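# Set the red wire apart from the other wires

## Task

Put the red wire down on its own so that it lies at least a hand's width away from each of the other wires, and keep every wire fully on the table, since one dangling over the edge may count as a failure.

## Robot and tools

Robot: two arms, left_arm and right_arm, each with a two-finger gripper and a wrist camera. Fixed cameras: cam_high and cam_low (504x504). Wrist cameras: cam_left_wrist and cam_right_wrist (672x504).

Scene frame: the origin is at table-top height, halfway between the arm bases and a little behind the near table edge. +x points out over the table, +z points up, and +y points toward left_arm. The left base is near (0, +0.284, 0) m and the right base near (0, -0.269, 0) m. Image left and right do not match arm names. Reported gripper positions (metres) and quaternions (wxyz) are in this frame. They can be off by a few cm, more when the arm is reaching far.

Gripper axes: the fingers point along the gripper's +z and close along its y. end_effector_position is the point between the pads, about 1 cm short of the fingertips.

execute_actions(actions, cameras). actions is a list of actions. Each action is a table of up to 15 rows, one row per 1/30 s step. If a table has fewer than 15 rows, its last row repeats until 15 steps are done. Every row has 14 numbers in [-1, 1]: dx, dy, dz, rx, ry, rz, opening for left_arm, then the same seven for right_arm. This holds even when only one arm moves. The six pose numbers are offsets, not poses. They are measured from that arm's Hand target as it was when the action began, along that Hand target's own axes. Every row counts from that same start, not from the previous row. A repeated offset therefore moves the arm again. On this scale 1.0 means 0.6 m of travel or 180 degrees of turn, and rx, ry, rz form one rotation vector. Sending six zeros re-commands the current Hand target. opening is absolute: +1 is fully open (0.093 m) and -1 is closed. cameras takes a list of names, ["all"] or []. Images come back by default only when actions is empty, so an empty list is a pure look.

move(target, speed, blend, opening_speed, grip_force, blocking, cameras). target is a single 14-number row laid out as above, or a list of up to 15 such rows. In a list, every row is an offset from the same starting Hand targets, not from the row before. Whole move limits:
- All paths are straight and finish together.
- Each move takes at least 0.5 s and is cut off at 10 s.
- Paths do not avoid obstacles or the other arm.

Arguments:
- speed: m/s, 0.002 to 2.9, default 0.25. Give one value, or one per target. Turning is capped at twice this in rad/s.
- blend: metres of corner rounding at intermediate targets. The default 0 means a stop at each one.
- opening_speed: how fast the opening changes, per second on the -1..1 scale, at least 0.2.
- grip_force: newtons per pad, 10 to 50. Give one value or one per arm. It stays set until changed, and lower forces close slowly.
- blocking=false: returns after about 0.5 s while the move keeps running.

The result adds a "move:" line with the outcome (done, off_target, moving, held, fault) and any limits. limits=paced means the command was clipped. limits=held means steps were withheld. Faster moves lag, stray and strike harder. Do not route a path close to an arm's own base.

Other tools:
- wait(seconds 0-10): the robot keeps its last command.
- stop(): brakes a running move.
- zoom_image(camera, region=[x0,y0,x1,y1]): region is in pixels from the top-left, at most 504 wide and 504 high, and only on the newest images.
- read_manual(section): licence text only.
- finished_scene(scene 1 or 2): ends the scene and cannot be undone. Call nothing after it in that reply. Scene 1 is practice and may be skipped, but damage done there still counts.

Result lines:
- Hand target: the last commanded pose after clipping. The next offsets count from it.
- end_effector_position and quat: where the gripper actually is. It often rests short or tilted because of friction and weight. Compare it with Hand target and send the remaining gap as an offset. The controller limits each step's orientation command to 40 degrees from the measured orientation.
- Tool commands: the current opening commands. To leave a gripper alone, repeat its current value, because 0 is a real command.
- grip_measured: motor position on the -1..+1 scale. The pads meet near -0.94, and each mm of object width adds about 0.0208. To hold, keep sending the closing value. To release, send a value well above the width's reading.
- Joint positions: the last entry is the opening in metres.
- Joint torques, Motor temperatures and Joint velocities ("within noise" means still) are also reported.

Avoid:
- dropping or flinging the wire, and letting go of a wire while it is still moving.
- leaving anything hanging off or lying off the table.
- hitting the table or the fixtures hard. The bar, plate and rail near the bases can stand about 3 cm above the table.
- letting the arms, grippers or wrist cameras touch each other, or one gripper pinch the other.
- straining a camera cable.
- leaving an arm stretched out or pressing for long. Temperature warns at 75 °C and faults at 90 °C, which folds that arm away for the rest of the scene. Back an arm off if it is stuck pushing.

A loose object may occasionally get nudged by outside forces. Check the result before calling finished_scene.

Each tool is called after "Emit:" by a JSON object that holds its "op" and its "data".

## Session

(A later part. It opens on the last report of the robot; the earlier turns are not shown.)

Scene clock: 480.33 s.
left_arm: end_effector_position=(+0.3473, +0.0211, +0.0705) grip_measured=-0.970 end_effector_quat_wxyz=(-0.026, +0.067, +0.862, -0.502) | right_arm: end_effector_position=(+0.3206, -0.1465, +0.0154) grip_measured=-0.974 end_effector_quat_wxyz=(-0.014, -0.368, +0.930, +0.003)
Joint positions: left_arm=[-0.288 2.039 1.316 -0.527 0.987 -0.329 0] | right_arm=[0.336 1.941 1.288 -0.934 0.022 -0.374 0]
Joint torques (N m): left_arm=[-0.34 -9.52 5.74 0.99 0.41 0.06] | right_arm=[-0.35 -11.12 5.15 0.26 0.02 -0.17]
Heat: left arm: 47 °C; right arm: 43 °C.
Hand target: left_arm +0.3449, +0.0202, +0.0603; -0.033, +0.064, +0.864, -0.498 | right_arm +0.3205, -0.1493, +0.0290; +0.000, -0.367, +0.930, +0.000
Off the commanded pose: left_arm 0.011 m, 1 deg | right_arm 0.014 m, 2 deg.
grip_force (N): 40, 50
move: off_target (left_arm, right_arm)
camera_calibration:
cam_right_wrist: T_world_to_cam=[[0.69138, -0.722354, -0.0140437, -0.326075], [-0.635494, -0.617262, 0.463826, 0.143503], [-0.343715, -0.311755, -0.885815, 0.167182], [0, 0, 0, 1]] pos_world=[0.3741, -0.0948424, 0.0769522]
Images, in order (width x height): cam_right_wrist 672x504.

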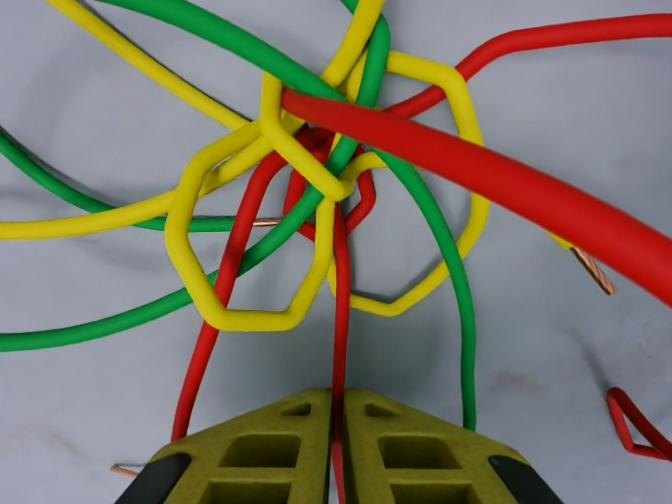

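Emit:
{"op": "move", "data": {"target": [0, 0, 0, 0, 0, 0, -1, 0.0833, 0, -0.01, 0, 0, 0, -1], "speed": 0.06, "cameras": ["cam_right_wrist", "cam_high"]}}

Emit:
{"op": "zoom_image", "data": {"camera": "cam_right_wrist", "region": [180, 50, 480, 504]}}

Emit:
{"op": "zoom_image", "data": {"camera": "cam_high", "region": [70, 140, 240, 260]}}

Scene clock: 481.87 s.
left_arm: end_effector_position=(+0.3473, +0.0211, +0.0705) grip_measured=-0.970 end_effector_quat_wxyz=(-0.026, +0.067, +0.862, -0.502) | right_arm: end_effector_position=(+0.2841, -0.1798, +0.0272) grip_measured=-0.974 end_effector_quat_wxyz=(-0.013, -0.364, +0.931, +0.003)
Joint positions: left_arm=[-0.288 2.039 1.316 -0.527 0.987 -0.329 0] | right_arm=[0.279 1.759 1.1 -0.923 0.022 -0.424 0]
Joint torques (N m): left_arm=[-0.32 -9.54 5.75 0.99 0.41 0.06] | right_arm=[-0.68 -8.95 4.83 0.35 0.02 -0.28]
Heat: left arm: 47 °C; right arm: 43 °C.
Hand target: left_arm +0.3449, +0.0202, +0.0603; -0.033, +0.064, +0.864, -0.498 | right_arm +0.2839, -0.1835, +0.0350; +0.000, -0.367, +0.930, +0.000
Off the commanded pose: left_arm 0.011 m, 1 deg | right_arm 0.009 m, 1 deg.
grip_force (N): 40, 50
move: off_target (left_arm)
camera_calibration:
cam_right_wrist: T_world_to_cam=[[0.68553, -0.727924, -0.013241, -0.324118], [-0.641821, -0.612828, 0.460986, 0.0969788], [-0.343677, -0.307522, -0.887309, 0.155589], [0, 0, 0, 1]] pos_world=[0.337908, -0.128655, 0.0890581]
Images, in order (width x height): cam_high 504x504, cam_right_wrist 672x504.

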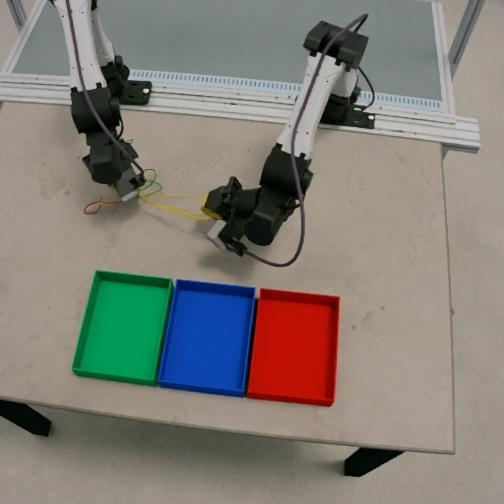

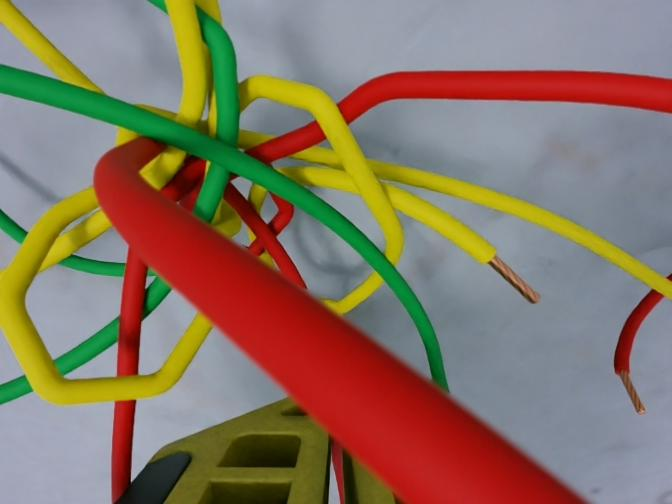

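Scaled by 1.110 from the camera's 672x504 image, which has a finer 960x720 frame.

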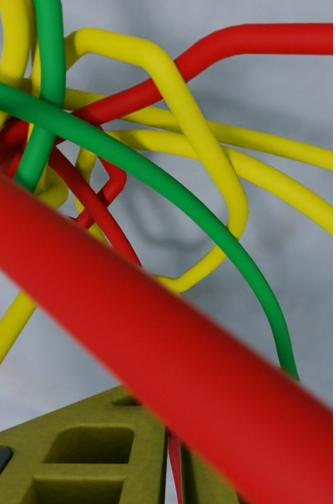

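Scaled by 2.965 from the camera's 504x504 image, which has a finer 720x720 frame.

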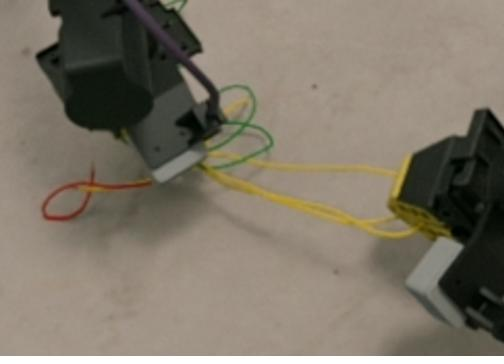

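Emit:
{"op": "move", "data": {"target": [0, 0, 0, 0, 0, 0, -1, 0.0605, -0.0257, -0.01, 0, 0, 0, -1], "speed": 0.05, "cameras": ["cam_right_wrist", "cam_high"]}}

Emit:
{"op": "zoom_image", "data": {"camera": "cam_high", "region": [70, 140, 240, 260]}}

Scene clock: 483.47 s.
left_arm: end_effector_position=(+0.3439, +0.0167, +0.0712) grip_measured=-0.970 end_effector_quat_wxyz=(-0.030, +0.072, +0.860, -0.504) | right_arm: end_effector_position=(+0.2791, -0.2046, +0.0371) grip_measured=-0.974 end_effector_quat_wxyz=(+0.016, -0.369, +0.929, +0.018)
Joint positions: left_arm=[-0.3 2.039 1.316 -0.527 0.991 -0.329 0] | right_arm=[0.181 1.654 1.023 -0.897 -0.015 -0.533 0]
Joint torques (N m): left_arm=[0.84 -9.52 5.71 0.99 0.38 0.06] | right_arm=[-1.46 -7.82 4.46 0.08 0.39 -0.27]
Heat: left arm: 47 °C; right arm: 42 °C.
Hand target: left_arm +0.3449, +0.0202, +0.0603; -0.033, +0.064, +0.864, -0.498 | right_arm +0.2680, -0.2196, +0.0411; +0.000, -0.367, +0.930, +0.000
Off the commanded pose: left_arm 0.012 m, 1 deg | right_arm 0.019 m, 3 deg.
grip_force (N): 40, 50
move: off_target (left_arm, right_arm)
camera_calibration:
cam_right_wrist: T_world_to_cam=[[0.69353, -0.720156, -0.0197631, -0.338992], [-0.653531, -0.640438, 0.403406, 0.0737938], [-0.303173, -0.266859, -0.914807, 0.152982], [0, 0, 0, 1]] pos_world=[0.329707, -0.156042, 0.10348]
Images, in order (width x height): cam_high 504x504, cam_right_wrist 672x504.

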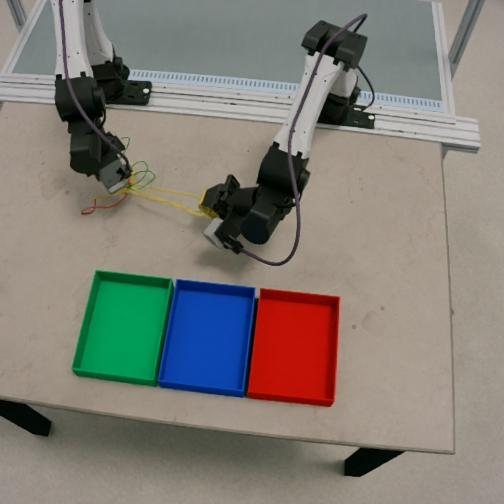

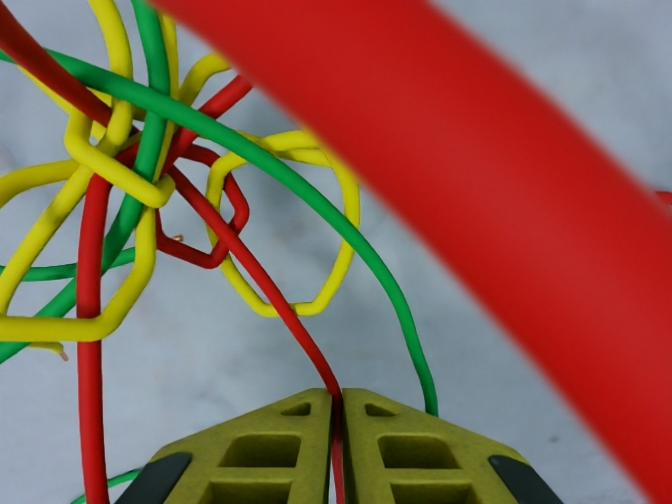

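Scaled by 2.965 from the camera's 504x504 image, which has a finer 720x720 frame.

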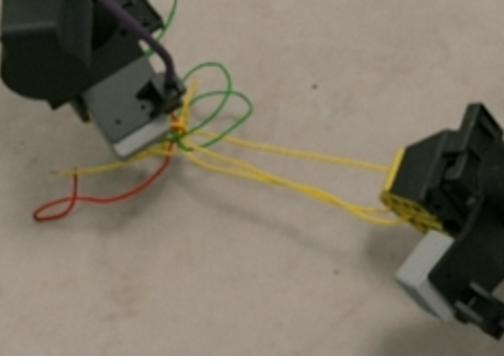

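Emit:
{"op": "zoom_image", "data": {"camera": "cam_right_wrist", "region": [40, 60, 280, 290]}}

Scaled by 2.100 from the camera's 672x504 image, which has a finer 960x720 frame.

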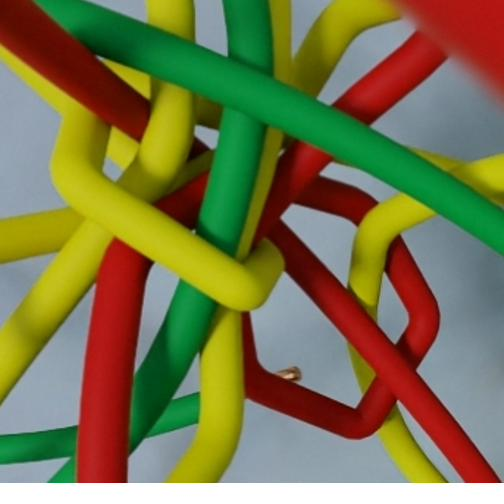

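Emit:
{"op": "move", "data": {"target": [0, 0, 0, 0, 0, 0, -1, 0.0605, -0.0257, -0.01, 0, 0, 0, -1], "speed": 0.04, "cameras": ["cam_right_wrist", "cam_high"]}}

Emit:
{"op": "zoom_image", "data": {"camera": "cam_high", "region": [50, 140, 220, 260]}}

Emit:
{"op": "zoom_image", "data": {"camera": "cam_right_wrist", "region": [0, 20, 350, 420]}}

Scene clock: 485.77 s.
left_arm: end_effector_position=(+0.3384, +0.0090, +0.0748) grip_measured=-0.970 end_effector_quat_wxyz=(-0.035, +0.083, +0.854, -0.513) | right_arm: end_effector_position=(+0.2741, -0.2222, +0.0477) grip_measured=-0.974 end_effector_quat_wxyz=(+0.050, -0.378, +0.923, +0.049)
Joint positions: left_arm=[-0.318 2.039 1.316 -0.522 1.013 -0.329 0] | right_arm=[0.074 1.564 0.969 -0.885 -0.097 -0.66 0]
Joint torques (N m): left_arm=[2.58 -9.63 5.64 0.94 0.19 0.06] | right_arm=[-2.69 -6.94 4.29 -0.21 1.19 -0.26]
Heat: left arm: 47 °C; right arm: 42 °C.
Hand target: left_arm +0.3449, +0.0203, +0.0603; -0.033, +0.064, +0.864, -0.498 | right_arm +0.2520, -0.2556, +0.0470; +0.000, -0.367, +0.930, +0.000
Off the commanded pose: left_arm 0.019 m, 3 deg | right_arm 0.040 m, 8 deg.
grip_force (N): 40, 50
move: off_target (left_arm, right_arm)
camera_calibration:
cam_right_wrist: T_world_to_cam=[[0.710773, -0.701762, -0.0482809, -0.347336], [-0.654064, -0.684599, 0.321753, 0.0491592], [-0.258847, -0.197114, -0.945592, 0.161304], [0, 0, 0, 1]] pos_world=[0.320784, -0.178298, 0.119941]
Images, in order (width x height): cam_high 504x504, cam_right_wrist 672x504.

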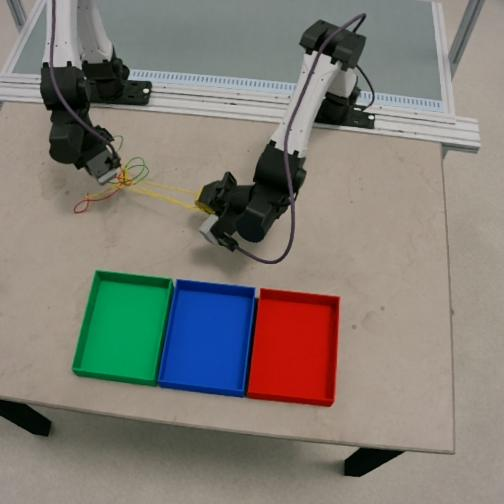

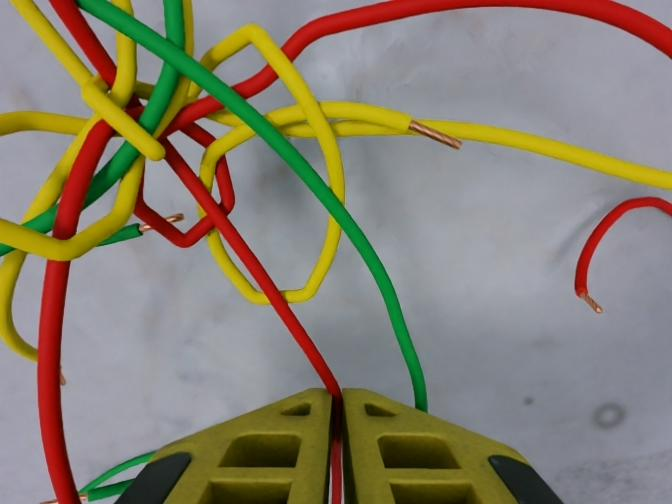

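Scaled by 2.965 from the camera's 504x504 image, which has a finer 720x720 frame.

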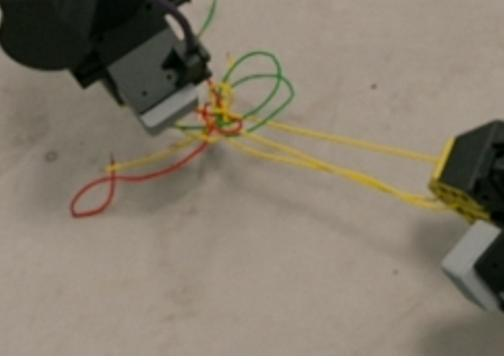

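Scaled by 1.260 from the camera's 672x504 image, which has a finer 960x720 frame.

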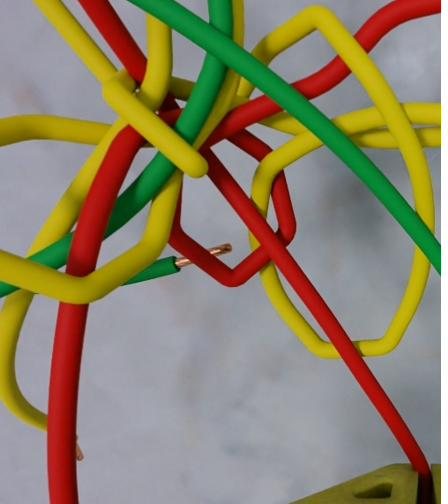

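Emit:
{"op": "move", "data": {"target": [0, 0, 0, 0, 0, 0, -1, -0.0933, 0.0257, 0.03, 0, 0, 0, -1], "speed": 0.08, "cameras": ["cam_right_wrist", "cam_left_wrist", "cam_high"]}}

Emit:
{"op": "zoom_image", "data": {"camera": "cam_left_wrist", "region": [350, 60, 560, 260]}}

Emit:
{"op": "zoom_image", "data": {"camera": "cam_right_wrist", "region": [60, 0, 360, 300]}}

Scene clock: 488.03 s.
left_arm: end_effector_position=(+0.3441, +0.0158, +0.0723) grip_measured=-0.970 end_effector_quat_wxyz=(-0.028, +0.074, +0.858, -0.507) | right_arm: end_effector_position=(+0.2774, -0.2016, +0.0276) grip_measured=-0.974 end_effector_quat_wxyz=(+0.005, -0.372, +0.928, +0.019)
Joint positions: left_arm=[-0.301 2.039 1.316 -0.522 0.997 -0.329 0] | right_arm=[0.192 1.685 1.016 -0.88 -0.014 -0.529 0]
Joint torques (N m): left_arm=[0.92 -9.58 5.72 0.94 0.33 0.05] | right_arm=[0.25 -4.42 7.94 0.29 0.37 -0.02]
Heat: left arm: 47 °C; right arm: 42 °C.
Hand target: left_arm +0.3450, +0.0203, +0.0603; -0.033, +0.064, +0.864, -0.498 | right_arm +0.2824, -0.2061, +0.0291; +0.000, -0.367, +0.930, +0.000
Off the commanded pose: left_arm 0.013 m, 2 deg | right_arm 0.007 m, 2 deg.
grip_force (N): 40, 50
move: off_target (left_arm)
camera_calibration:
cam_left_wrist: T_world_to_cam=[[-0.102281, -0.460317, 0.881843, -0.022724], [-0.847769, 0.504107, 0.164812, 0.311217], [-0.520409, -0.730742, -0.441804, 0.306563], [0, 0, 0, 1]] pos_world=[0.421054, 0.0566717, 0.104187]
cam_right_wrist: T_world_to_cam=[[0.698656, -0.714859, -0.0292754, -0.335989], [-0.640407, -0.643088, 0.4199, 0.0737922], [-0.318996, -0.274617, -0.907098, 0.147142], [0, 0, 0, 1]] pos_world=[0.328936, -0.152322, 0.092651]
Images, in order (width x height): cam_high 504x504, cam_left_wrist 672x504, cam_right_wrist 672x504.

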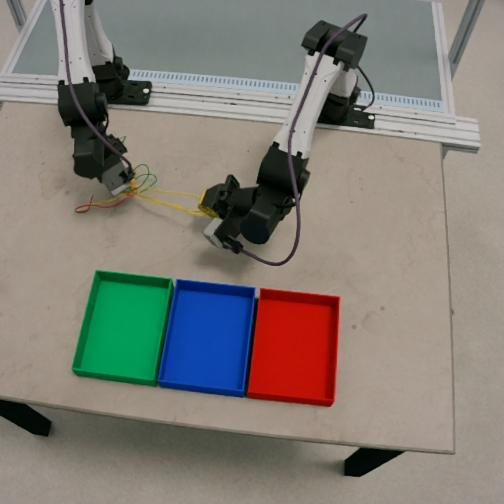

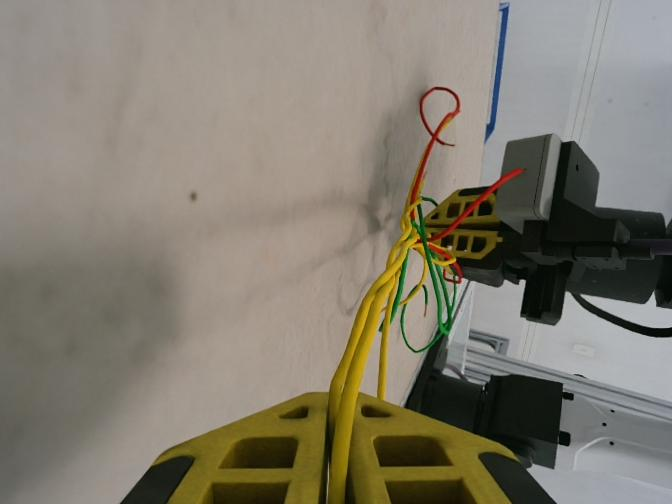

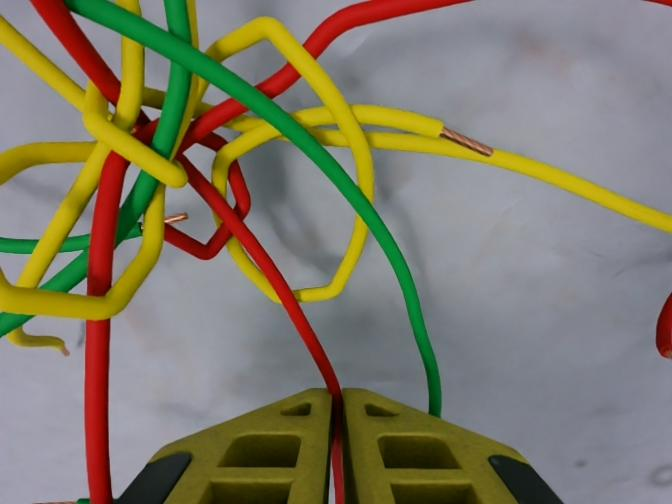

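Scaled by 2.400 from the camera's 672x504 image, which has a finer 960x720 frame.

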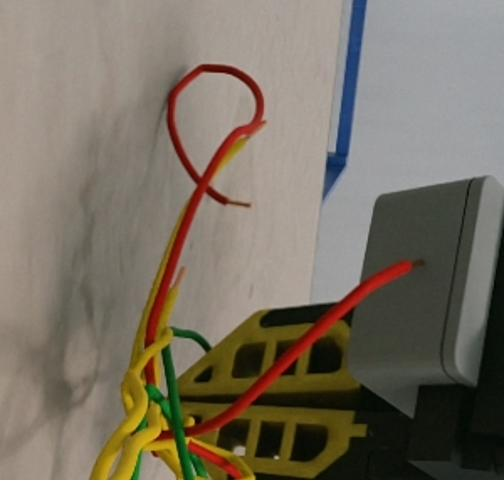

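Scaled by 1.680 from the camera's 672x504 image, which has a finer 960x720 frame.

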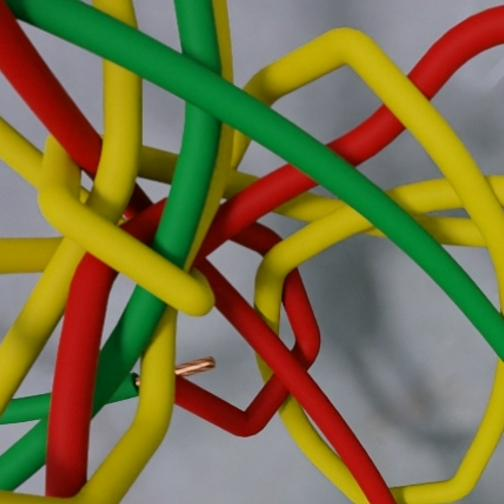

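Emit:
{"op": "move", "data": {"target": [0, 0, 0, 0, 0, 0, -0.6, 0, 0, 0, 0, -0.25, 0, -1], "speed": 0.2, "opening_speed": 0.5, "cameras": ["cam_right_wrist", "cam_left_wrist"]}}

Emit:
{"op": "zoom_image", "data": {"camera": "cam_right_wrist", "region": [180, 150, 450, 420]}}

Scene clock: 497.20 s.
left_arm: end_effector_position=(+0.3469, +0.0193, +0.0713) grip_measured=-0.602 end_effector_quat_wxyz=(-0.025, +0.070, +0.860, -0.504) | right_arm: end_effector_position=(+0.2815, -0.2089, +0.0259) grip_measured=-0.974 end_effector_quat_wxyz=(+0.343, -0.332, +0.868, +0.135)
Joint positions: left_arm=[-0.292 2.039 1.316 -0.522 0.99 -0.329 0.016] | right_arm=[-0.116 1.325 0.406 -0.061 -0.505 -0.659 0]
Joint torques (N m): left_arm=[0.08 -9.54 5.75 0.95 0.39 0.06] | right_arm=[-0.34 -3.14 5.3 1.87 -0.72 -0.26]
Heat: left arm: 46 °C; right arm: 42 °C.
Hand target: left_arm +0.3450, +0.0204, +0.0603; -0.033, +0.064, +0.864, -0.498 | right_arm +0.2824, -0.2061, +0.0291; +0.356, -0.339, +0.859, +0.141
Off the commanded pose: left_arm 0.011 m, 1 deg | right_arm 0.004 m, 2 deg.
grip_force (N): 40, 50
move: off_target (left_arm)
camera_calibration:
cam_left_wrist: T_world_to_cam=[[-0.0987035, -0.466792, 0.878842, -0.0208729], [-0.853416, 0.493923, 0.166496, 0.314071], [-0.511799, -0.733584, -0.44712, 0.30756], [0, 0, 0, 1]] pos_world=[0.423382, 0.0607513, 0.103569]
cam_right_wrist: T_world_to_cam=[[0.673712, -0.738992, 0.00155982, -0.342873], [-0.706494, -0.644701, -0.291935, 0.10912], [0.216743, 0.195578, -0.956437, 0.0936358], [0, 0, 0, 1]] pos_world=[0.287796, -0.201344, 0.121948]
Images, in order (width x height): cam_left_wrist 672x504, cam_right_wrist 672x504.

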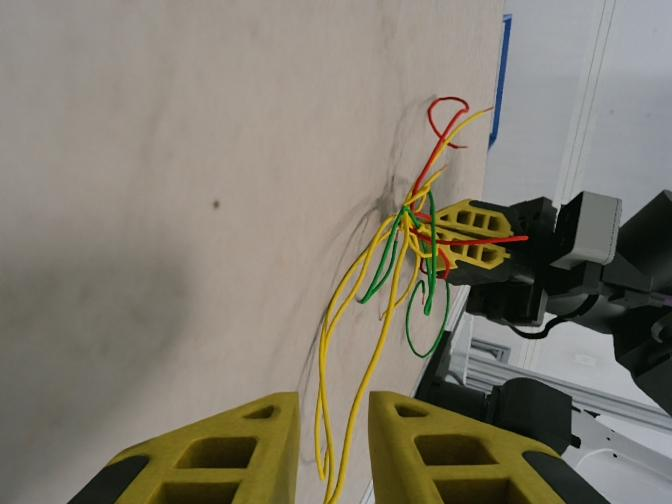

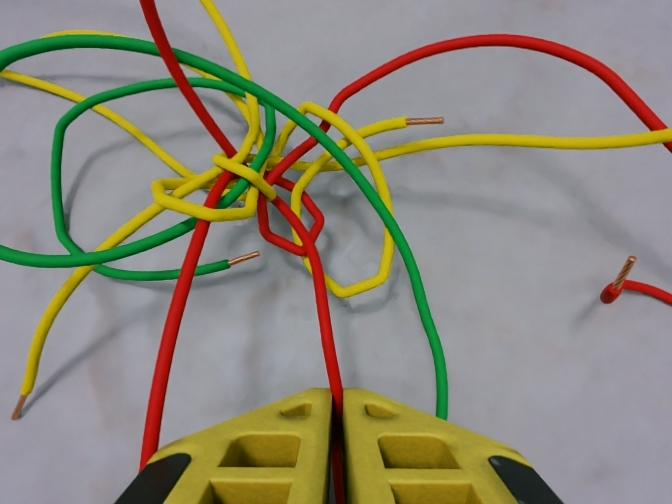

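Scaled by 1.867 from the camera's 672x504 image, which has a finer 960x720 frame.

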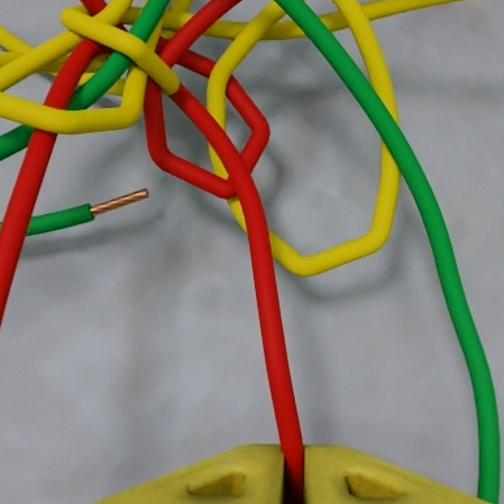

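Emit:
{"op": "zoom_image", "data": {"camera": "cam_right_wrist", "region": [195, 125, 295, 215]}}

Emit:
{"op": "zoom_image", "data": {"camera": "cam_left_wrist", "region": [370, 160, 480, 300]}}

Scaled by 5.040 from the camera's 672x504 image, which has a finer 960x720 frame.

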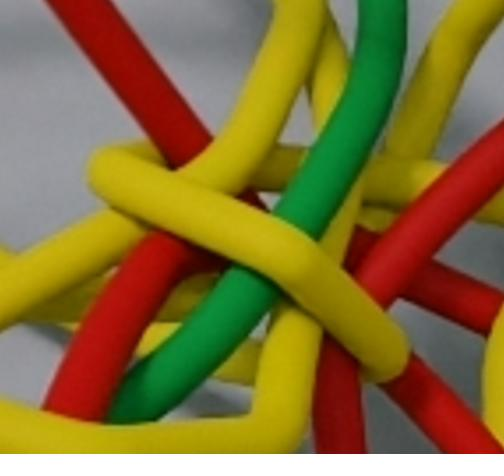

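Scaled by 3.600 from the camera's 672x504 image, which has a finer 960x720 frame.

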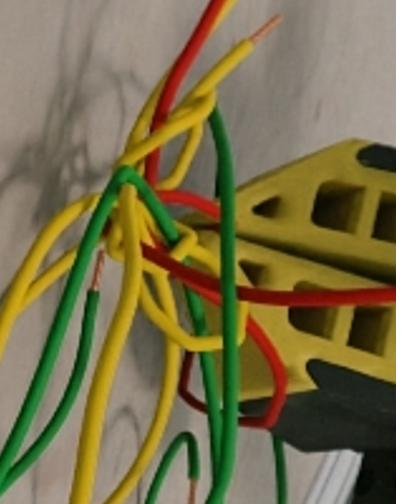

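Emit:
{"op": "wait", "data": {"seconds": 0, "cameras": ["cam_high", "cam_low"]}}

Emit:
{"op": "zoom_image", "data": {"camera": "cam_high", "region": [70, 130, 190, 230]}}

Emit:
{"op": "zoom_image", "data": {"camera": "cam_low", "region": [170, 200, 330, 320]}}

Scene clock: 498.80 s.
left_arm: end_effector_position=(+0.3469, +0.0193, +0.0713) grip_measured=-0.602 end_effector_quat_wxyz=(-0.025, +0.070, +0.860, -0.504) | right_arm: end_effector_position=(+0.2815, -0.2089, +0.0260) grip_measured=-0.974 end_effector_quat_wxyz=(+0.343, -0.332, +0.868, +0.135)
Joint positions: left_arm=[-0.292 2.039 1.316 -0.522 0.99 -0.329 0.016] | right_arm=[-0.116 1.325 0.406 -0.06 -0.506 -0.659 0]
Joint torques (N m): left_arm=[0.09 -9.55 5.72 0.95 0.39 0.05] | right_arm=[-0.31 -3.07 5.3 1.88 -0.68 -0.25]
Motor temperatures (°C): left_arm=[20 46 30 22 22 20 23] | right_arm=[17 34 42 22 18 20 22]
Heat: left arm: 46 °C; right arm: 42 °C.
Hand target: left_arm +0.3450, +0.0204, +0.0603; -0.033, +0.064, +0.864, -0.498 | right_arm +0.2824, -0.2060, +0.0291; +0.356, -0.339, +0.859, +0.141
Tool commands: left_gripper/opening=-0.6 right_gripper/opening=-1.0
Off the commanded pose: left_arm 0.011 m, 1 deg | right_arm 0.004 m, 2 deg.
grip_force (N): 40, 50
Images, in order (width x height): cam_high 504x504, cam_low 504x504.

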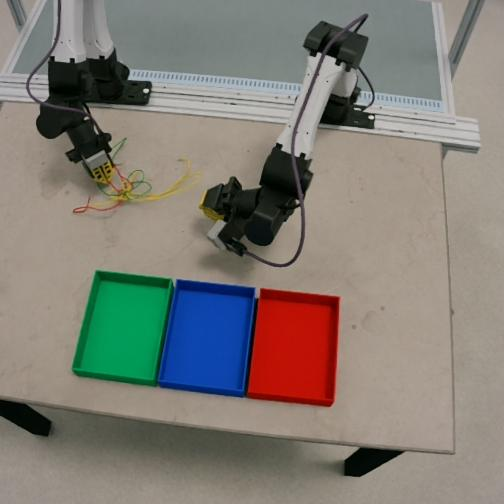

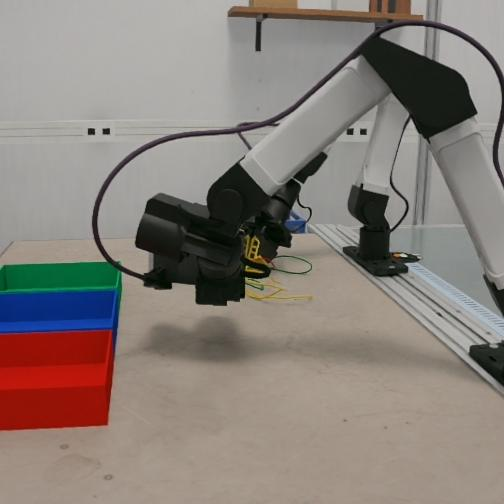

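Scaled by 4.200 from the camera's 504x504 image, which has a finer 720x720 frame.

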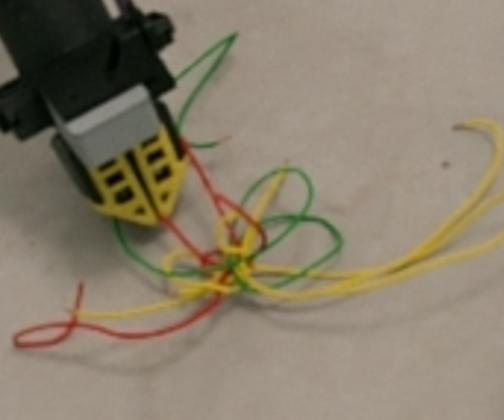

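Scaled by 3.150 from the camera's 504x504 image, which has a finer 720x720 frame.

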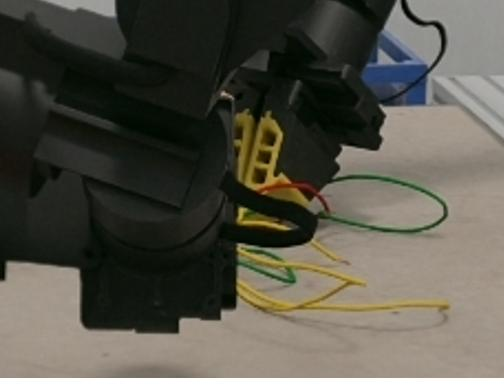

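Emit:
{"op": "execute_actions", "data": {"actions": [], "cameras": ["cam_left_wrist"]}}

Scene clock: 498.97 s.
left_arm: end_effector_position=(+0.3469, +0.0193, +0.0713) grip_measured=-0.602 end_effector_quat_wxyz=(-0.025, +0.070, +0.860, -0.504) | right_arm: end_effector_position=(+0.2815, -0.2089, +0.0260) grip_measured=-0.974 end_effector_quat_wxyz=(+0.343, -0.332, +0.868, +0.135)
Joint positions: left_arm=[-0.292 2.039 1.316 -0.522 0.99 -0.329 0.016] | right_arm=[-0.116 1.325 0.406 -0.06 -0.506 -0.659 0]
Joint velocities: within noise
Joint torques (N m): left_arm=[0.09 -9.55 5.74 0.95 0.39 0.06] | right_arm=[-0.34 -3.1 5.27 1.87 -0.68 -0.25]
Motor temperatures (°C): left_arm=[20 46 30 22 22 20 23] | right_arm=[17 34 42 22 18 20 22]
Heat: left arm: 46 °C; right arm: 42 °C.
Hand target: left_arm +0.3450, +0.0204, +0.0603; -0.033, +0.064, +0.864, -0.498 | right_arm +0.2824, -0.2060, +0.0291; +0.356, -0.339, +0.859, +0.141
Tool commands: left_gripper/opening=-0.6 right_gripper/opening=-1.0
Off the commanded pose: left_arm 0.011 m, 1 deg | right_arm 0.004 m, 2 deg.
grip_force (N): 40, 50
camera_calibration:
cam_left_wrist: T_world_to_cam=[[-0.0987035, -0.466792, 0.878842, -0.0208729], [-0.853416, 0.493923, 0.166496, 0.314071], [-0.511799, -0.733584, -0.44712, 0.30756], [0, 0, 0, 1]] pos_world=[0.423382, 0.0607513, 0.103569]
Images, in order (width x height): cam_left_wrist 672x504.

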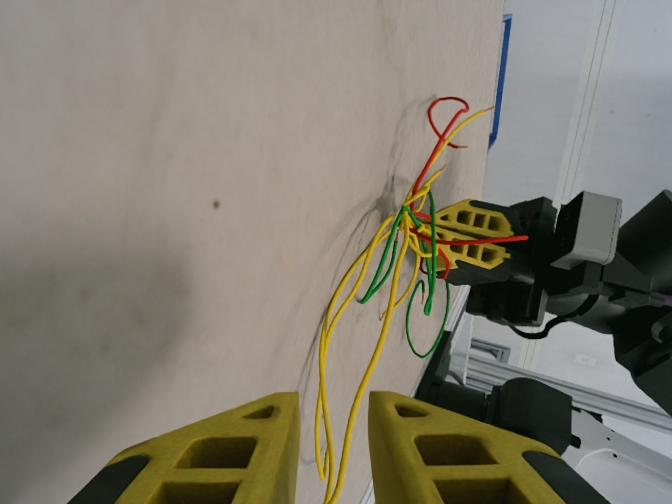

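Emit:
{"op": "move", "data": {"target": [0.0398, -0.1315, -0.2057, 0, 0, -0.5, -0.5, -0.3573, 0.0413, -0.1463, 0, 0, 0, -1], "speed": 0.25, "cameras": ["cam_left_wrist"]}}

Scene clock: 504.43 s.
left_arm: end_effector_position=(+0.3298, +0.0895, +0.1702) grip_measured=-0.502 end_effector_quat_wxyz=(-0.384, -0.571, +0.655, -0.313) | right_arm: end_effector_position=(+0.3242, -0.1302, +0.2300) grip_measured=-0.974 end_effector_quat_wxyz=(+0.342, -0.342, +0.864, +0.143)
Joint positions: left_arm=[-0.134 1.897 1.562 -1.222 1.002 -1.597 0.021] | right_arm=[0.233 1.285 1.213 -0.794 -0.315 -0.375 0]
Joint torques (N m): left_arm=[0.34 -13.29 8.7 0.11 0.55 -0.11] | right_arm=[0.65 -2.84 10.55 1.92 -0.13 -0.02]
Heat: left arm: 47 °C; right arm: 43 °C.
Hand target: left_arm +0.3303, +0.0904, +0.1903; -0.376, -0.566, +0.656, -0.329 | right_arm +0.3310, -0.1270, +0.2427; +0.356, -0.339, +0.860, +0.141
Off the commanded pose: left_arm 0.020 m, 2 deg | right_arm 0.015 m, 2 deg.
grip_force (N): 40, 50
move: off_target (left_arm, right_arm)
camera_calibration:
cam_left_wrist: T_world_to_cam=[[0.989729, -0.142163, -0.0150678, -0.312635], [-0.000947758, -0.111921, 0.993717, -0.119439], [-0.142956, -0.983495, -0.110906, 0.238028], [0, 0, 0, 1]] pos_world=[0.343339, 0.176286, 0.140377]
Images, in order (width x height): cam_left_wrist 672x504.

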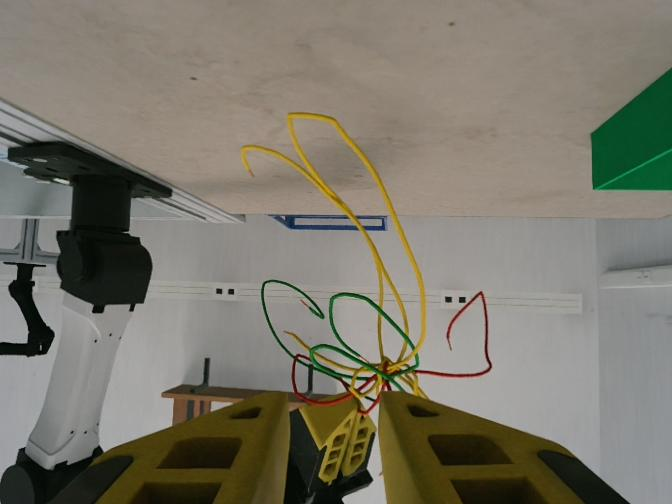

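Emit:
{"op": "move", "data": {"target": [[0, 0, 0, 0, 0, 0, -0.5, 0.1415, 0, 0.1412, 0, 0, 0, -1], [0, 0, 0, 0, 0, 0, -0.5, 0.3242, -0.0278, 0.1583, 0, 0, 0, -1], [0, 0, 0, 0, 0, 0, -0.5, 0.3242, -0.0278, 0.1583, 0, 0, 0, -0.65], [0, 0, 0, 0, 0, 0, -0.5, 0.3242, -0.0278, 0.025, 0, 0, 0, -0.65]], "speed": 0.12, "blend": [0.02, 0, 0, 0], "cameras": ["cam_right_wrist"]}}

Scene clock: 509.93 s.
left_arm: end_effector_position=(+0.3297, +0.0895, +0.1702) grip_measured=-0.502 end_effector_quat_wxyz=(-0.384, -0.571, +0.655, -0.312) | right_arm: end_effector_position=(+0.2406, -0.2260, +0.0773) grip_measured=-0.651 end_effector_quat_wxyz=(+0.331, -0.328, +0.873, +0.145)
Joint positions: left_arm=[-0.134 1.897 1.562 -1.223 1.002 -1.598 0.021] | right_arm=[-0.243 1.013 0.491 -0.554 -0.576 -0.782 0.014]
Joint torques (N m): left_arm=[0.36 -13.3 8.69 0.1 0.56 -0.1] | right_arm=[-0.54 -2.17 9.91 1.39 -0.74 -0.33]
Heat: left arm: 46 °C; right arm: 43 °C.
Hand target: left_arm +0.3303, +0.0904, +0.1903; -0.376, -0.566, +0.656, -0.329 | right_arm +0.2495, -0.2258, +0.0945; +0.356, -0.339, +0.860, +0.141
Off the commanded pose: left_arm 0.020 m, 2 deg | right_arm 0.019 m, 4 deg.
grip_force (N): 40, 50
move: off_target (left_arm, right_arm)
camera_calibration:
cam_right_wrist: T_world_to_cam=[[0.673181, -0.738971, -0.0273702, -0.325728], [-0.71548, -0.641535, -0.276625, 0.0859573], [0.186859, 0.205801, -0.960588, 0.164791], [0, 0, 0, 1]] pos_world=[0.249982, -0.219473, 0.173159]
Images, in order (width x height): cam_right_wrist 672x504.

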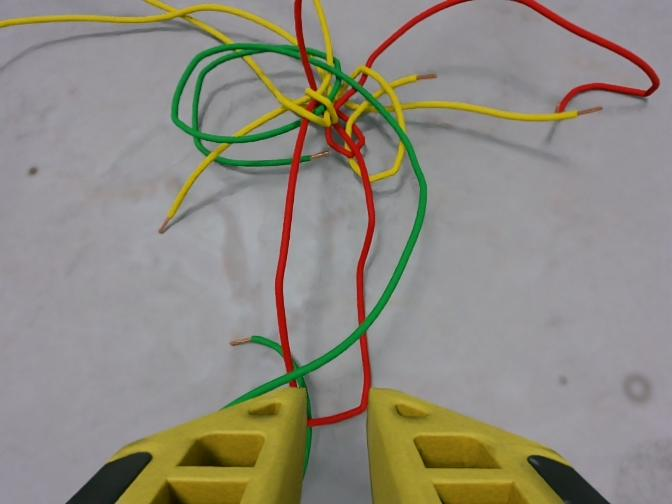

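Emit:
{"op": "move", "data": {"target": [0, 0, 0, 0, 0, 0, -0.5, 0.0207, -0.0103, 0.0553, 0, 0.25, 0, -0.8], "speed": 0.2, "cameras": ["cam_right_wrist"]}}

Scene clock: 513.23 s.
left_arm: end_effector_position=(+0.3297, +0.0895, +0.1702) grip_measured=-0.502 end_effector_quat_wxyz=(-0.384, -0.571, +0.655, -0.312) | right_arm: end_effector_position=(+0.2571, -0.2218, +0.0574) grip_measured=-0.799 end_effector_quat_wxyz=(-0.004, -0.369, +0.929, +0.007)
Joint positions: left_arm=[-0.134 1.897 1.562 -1.223 1.002 -1.598 0.021] | right_arm=[0.155 1.564 1.015 -1.015 0.012 -0.56 0.007]
Joint torques (N m): left_arm=[0.35 -13.29 8.69 0.11 0.55 -0.1] | right_arm=[0.65 -3.74 8.77 0.32 0.09 -0.01]
Heat: left arm: 46 °C; right arm: 43 °C.
Hand target: left_arm +0.3303, +0.0904, +0.1903; -0.376, -0.566, +0.656, -0.329 | right_arm +0.2644, -0.2202, +0.0623; +0.000, -0.367, +0.930, +0.000
Off the commanded pose: left_arm 0.020 m, 2 deg | right_arm 0.009 m, 1 deg.
grip_force (N): 40, 50
move: off_target (left_arm)
camera_calibration:
cam_right_wrist: T_world_to_cam=[[0.69438, -0.719463, -0.0144992, -0.33614], [-0.640011, -0.626659, 0.444617, 0.0374301], [-0.328971, -0.299453, -0.895603, 0.158675], [0, 0, 0, 1]] pos_world=[0.309564, -0.170868, 0.120594]
Images, in order (width x height): cam_right_wrist 672x504.

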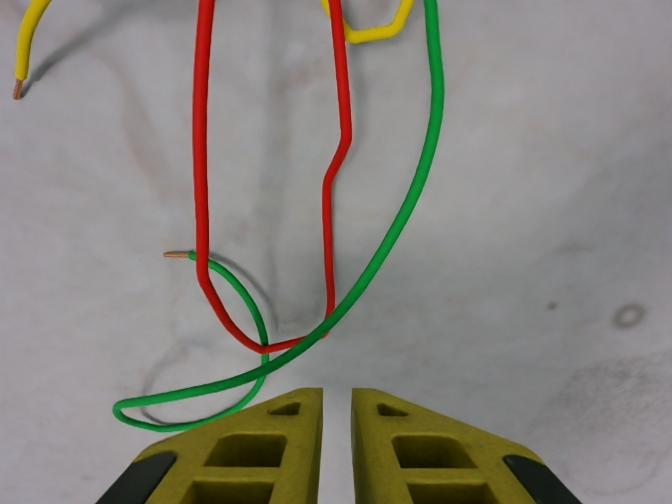

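Emit:
{"op": "move", "data": {"target": [0, 0, 0, 0, 0, 0, -0.5, -0.0217, 0.0072, 0.0955, 0, 0, 0, -0.76], "speed": 0.08, "cameras": ["cam_right_wrist"]}}

Scene clock: 514.70 s.
left_arm: end_effector_position=(+0.3297, +0.0895, +0.1702) grip_measured=-0.502 end_effector_quat_wxyz=(-0.384, -0.571, +0.655, -0.312) | right_arm: end_effector_position=(+0.2657, -0.2107, +0.0121) grip_measured=-0.761 end_effector_quat_wxyz=(-0.009, -0.369, +0.929, +0.007)
Joint positions: left_arm=[-0.134 1.897 1.562 -1.223 1.002 -1.598 0.021] | right_arm=[0.186 1.687 0.95 -0.837 0.015 -0.529 0.009]
Joint torques (N m): left_arm=[0.35 -13.3 8.69 0.11 0.56 -0.09] | right_arm=[0.76 -3.96 4.75 0.89 0.06 0]
Heat: left arm: 46 °C; right arm: 43 °C.
Hand target: left_arm +0.3303, +0.0904, +0.1903; -0.376, -0.566, +0.656, -0.329 | right_arm +0.2709, -0.2082, +0.0049; +0.000, -0.367, +0.930, +0.000
Off the commanded pose: left_arm 0.020 m, 2 deg | right_arm 0.009 m, 1 deg.
grip_force (N): 40, 50
move: off_target (left_arm)
camera_calibration:
cam_right_wrist: T_world_to_cam=[[0.694199, -0.719585, -0.0169044, -0.334781], [-0.636473, -0.624648, 0.452456, 0.0693738], [-0.33614, -0.303335, -0.891626, 0.125306], [0, 0, 0, 1]] pos_world=[0.31868, -0.15956, 0.0746781]
Images, in order (width x height): cam_right_wrist 672x504.

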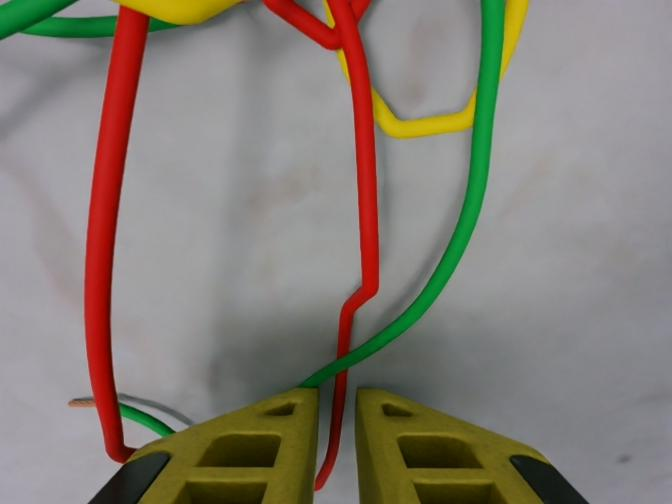

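Emit:
{"op": "move", "data": {"target": [0, 0, 0, 0, 0, 0, -0.5, 0, 0, 0, 0, 0, 0, -1], "speed": 0.05, "opening_speed": 0.6, "cameras": ["cam_right_wrist"]}}

Scene clock: 515.43 s.
left_arm: end_effector_position=(+0.3297, +0.0895, +0.1702) grip_measured=-0.502 end_effector_quat_wxyz=(-0.384, -0.571, +0.655, -0.312) | right_arm: end_effector_position=(+0.2667, -0.2102, +0.0119) grip_measured=-0.974 end_effector_quat_wxyz=(-0.007, -0.370, +0.929, +0.006)
Joint positions: left_arm=[-0.134 1.897 1.562 -1.223 1.002 -1.598 0.021] | right_arm=[0.188 1.687 0.95 -0.832 0.017 -0.527 0]
Joint torques (N m): left_arm=[0.35 -13.29 8.68 0.11 0.56 -0.1] | right_arm=[0.62 -4.03 4.81 0.85 0.05 -0.02]
Heat: left arm: 46 °C; right arm: 43 °C.
Hand target: left_arm +0.3303, +0.0904, +0.1903; -0.376, -0.566, +0.656, -0.329 | right_arm +0.2709, -0.2082, +0.0049; +0.000, -0.367, +0.930, +0.000
Off the commanded pose: left_arm 0.020 m, 2 deg | right_arm 0.008 m, 1 deg.
grip_force (N): 40, 50
move: off_target (left_arm)
camera_calibration:
cam_right_wrist: T_world_to_cam=[[0.694434, -0.719428, -0.0135969, -0.335127], [-0.638204, -0.62454, 0.450162, 0.0709741], [-0.332351, -0.30393, -0.892843, 0.124421], [0, 0, 0, 1]] pos_world=[0.319371, -0.158958, 0.0745816]
Images, in order (width x height): cam_right_wrist 672x504.

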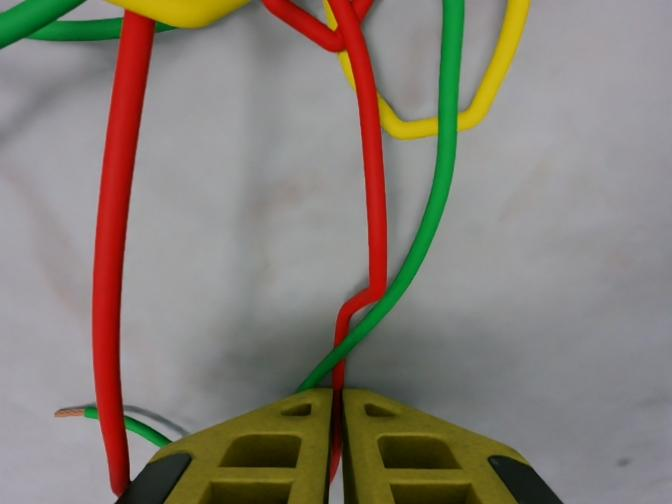

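Emit:
{"op": "move", "data": {"target": [0, 0, 0, 0, 0, 0, -0.5, -0.1405, 0.0283, -0.45, 0, -0.25, 0, -1], "speed": 0.2, "cameras": ["cam_left_wrist"]}}

Emit:
{"op": "zoom_image", "data": {"camera": "cam_left_wrist", "region": [200, 180, 560, 504]}}

Scene clock: 518.23 s.
left_arm: end_effector_position=(+0.3297, +0.0895, +0.1702) grip_measured=-0.502 end_effector_quat_wxyz=(-0.384, -0.571, +0.655, -0.312) | right_arm: end_effector_position=(+0.3192, -0.1455, +0.2501) grip_measured=-0.974 end_effector_quat_wxyz=(+0.321, -0.337, +0.875, +0.131)
Joint positions: left_arm=[-0.134 1.897 1.562 -1.223 1.002 -1.598 0.021] | right_arm=[0.2 1.303 1.341 -0.956 -0.304 -0.402 0]
Joint torques (N m): left_arm=[0.35 -13.29 8.68 0.11 0.56 -0.1] | right_arm=[0.64 -5.23 10.04 1.98 -0.51 -0.01]
Heat: left arm: 46 °C; right arm: 43 °C.
Hand target: left_arm +0.3303, +0.0904, +0.1903; -0.376, -0.566, +0.656, -0.329 | right_arm +0.3212, -0.1384, +0.2751; +0.356, -0.339, +0.859, +0.141
Off the commanded pose: left_arm 0.020 m, 2 deg | right_arm 0.026 m, 5 deg.
grip_force (N): 40, 50
move: off_target (left_arm, right_arm)
camera_calibration:
cam_left_wrist: T_world_to_cam=[[0.989758, -0.141803, -0.0164537, -0.312303], [0.000443125, -0.112206, 0.993685, -0.119848], [-0.142754, -0.983515, -0.110994, 0.238044], [0, 0, 0, 1]] pos_world=[0.343139, 0.176387, 0.140375]
Images, in order (width x height): cam_left_wrist 672x504.

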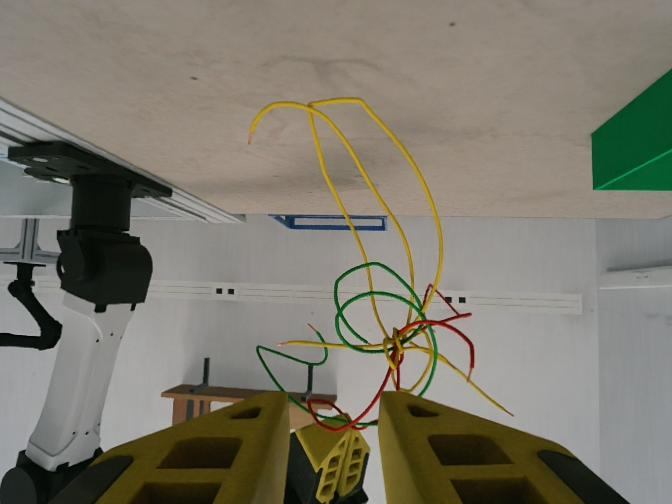

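Scaled by 1.400 from the camera's 672x504 image, which has a finer 960x720 frame.

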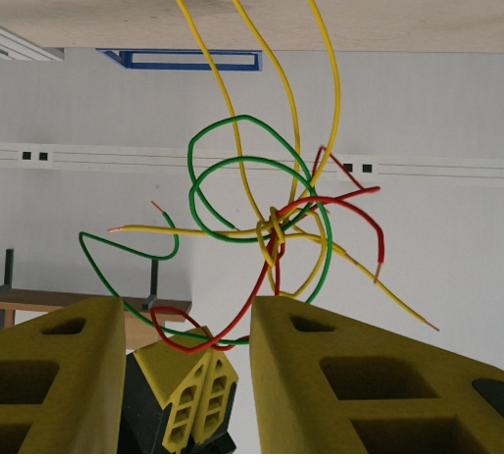

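Emit:
{"op": "move", "data": {"target": [0.1582, -0.042, 0.174, 0, 0.1667, 0, -0.5, 0, 0, 0, 0, 0, 0, -1], "speed": 0.18, "cameras": ["cam_left_wrist"]}}

Emit:
{"op": "zoom_image", "data": {"camera": "cam_left_wrist", "region": [220, 200, 520, 460]}}

Scene clock: 524.00 s.
left_arm: end_effector_position=(+0.3340, -0.0446, +0.2185) grip_measured=-0.502 end_effector_quat_wxyz=(-0.532, -0.420, +0.619, -0.397) | right_arm: end_effector_position=(+0.3191, -0.1454, +0.2501) grip_measured=-0.974 end_effector_quat_wxyz=(+0.321, -0.337, +0.875, +0.131)
Joint positions: left_arm=[-0.397 2.031 1.622 -0.598 1.386 -2.086 0.021] | right_arm=[0.2 1.303 1.341 -0.956 -0.304 -0.401 0]
Joint torques (N m): left_arm=[-0.69 -10.1 9.54 1.01 0.58 -0.09] | right_arm=[0.69 -5.26 10.02 1.97 -0.52 -0.03]
Heat: left arm: 46 °C; right arm: 44 °C.
Hand target: left_arm +0.3352, -0.0497, +0.2203; +0.533, +0.461, -0.537, +0.464 | right_arm +0.3212, -0.1383, +0.2751; +0.356, -0.339, +0.859, +0.141
Off the commanded pose: left_arm 0.006 m, 13 deg | right_arm 0.026 m, 5 deg.
joint sent to its limit (left arm) — joint 6 (wrist roll), lower limit. The joint targets are off in orientation, not in position.
grip_force (N): 40, 50
move: off_target (left_arm, right_arm)
camera_calibration:
cam_left_wrist: T_world_to_cam=[[0.947075, -0.316863, 0.0514408, -0.343166], [0.0489457, 0.30091, 0.952396, -0.171599], [-0.317258, -0.899473, 0.300494, 0.0841724], [0, 0, 0, 1]] pos_world=[0.360108, 0.01861, 0.15579]
Images, in order (width x height): cam_left_wrist 672x504.

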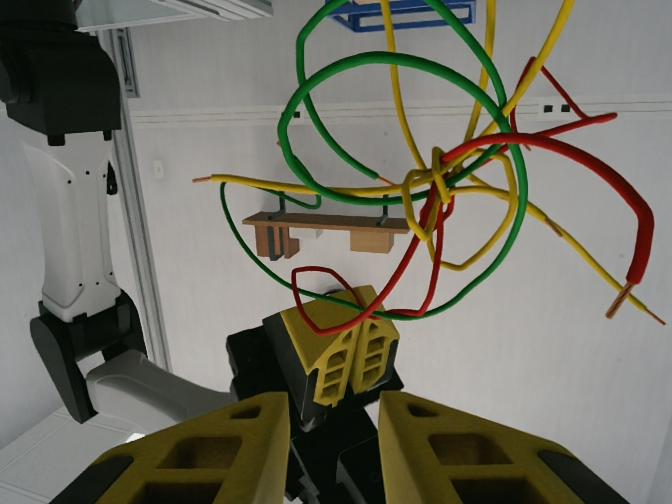

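Scaled by 1.680 from the camera's 672x504 image, which has a finer 960x720 frame.

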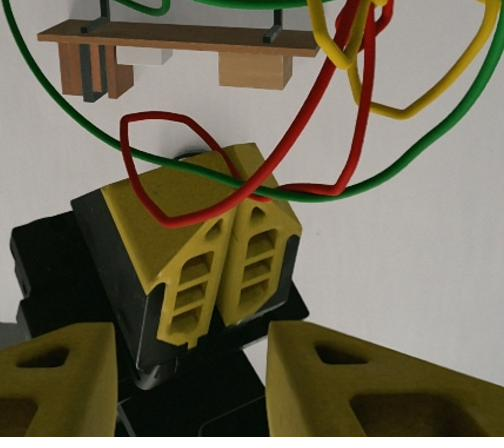

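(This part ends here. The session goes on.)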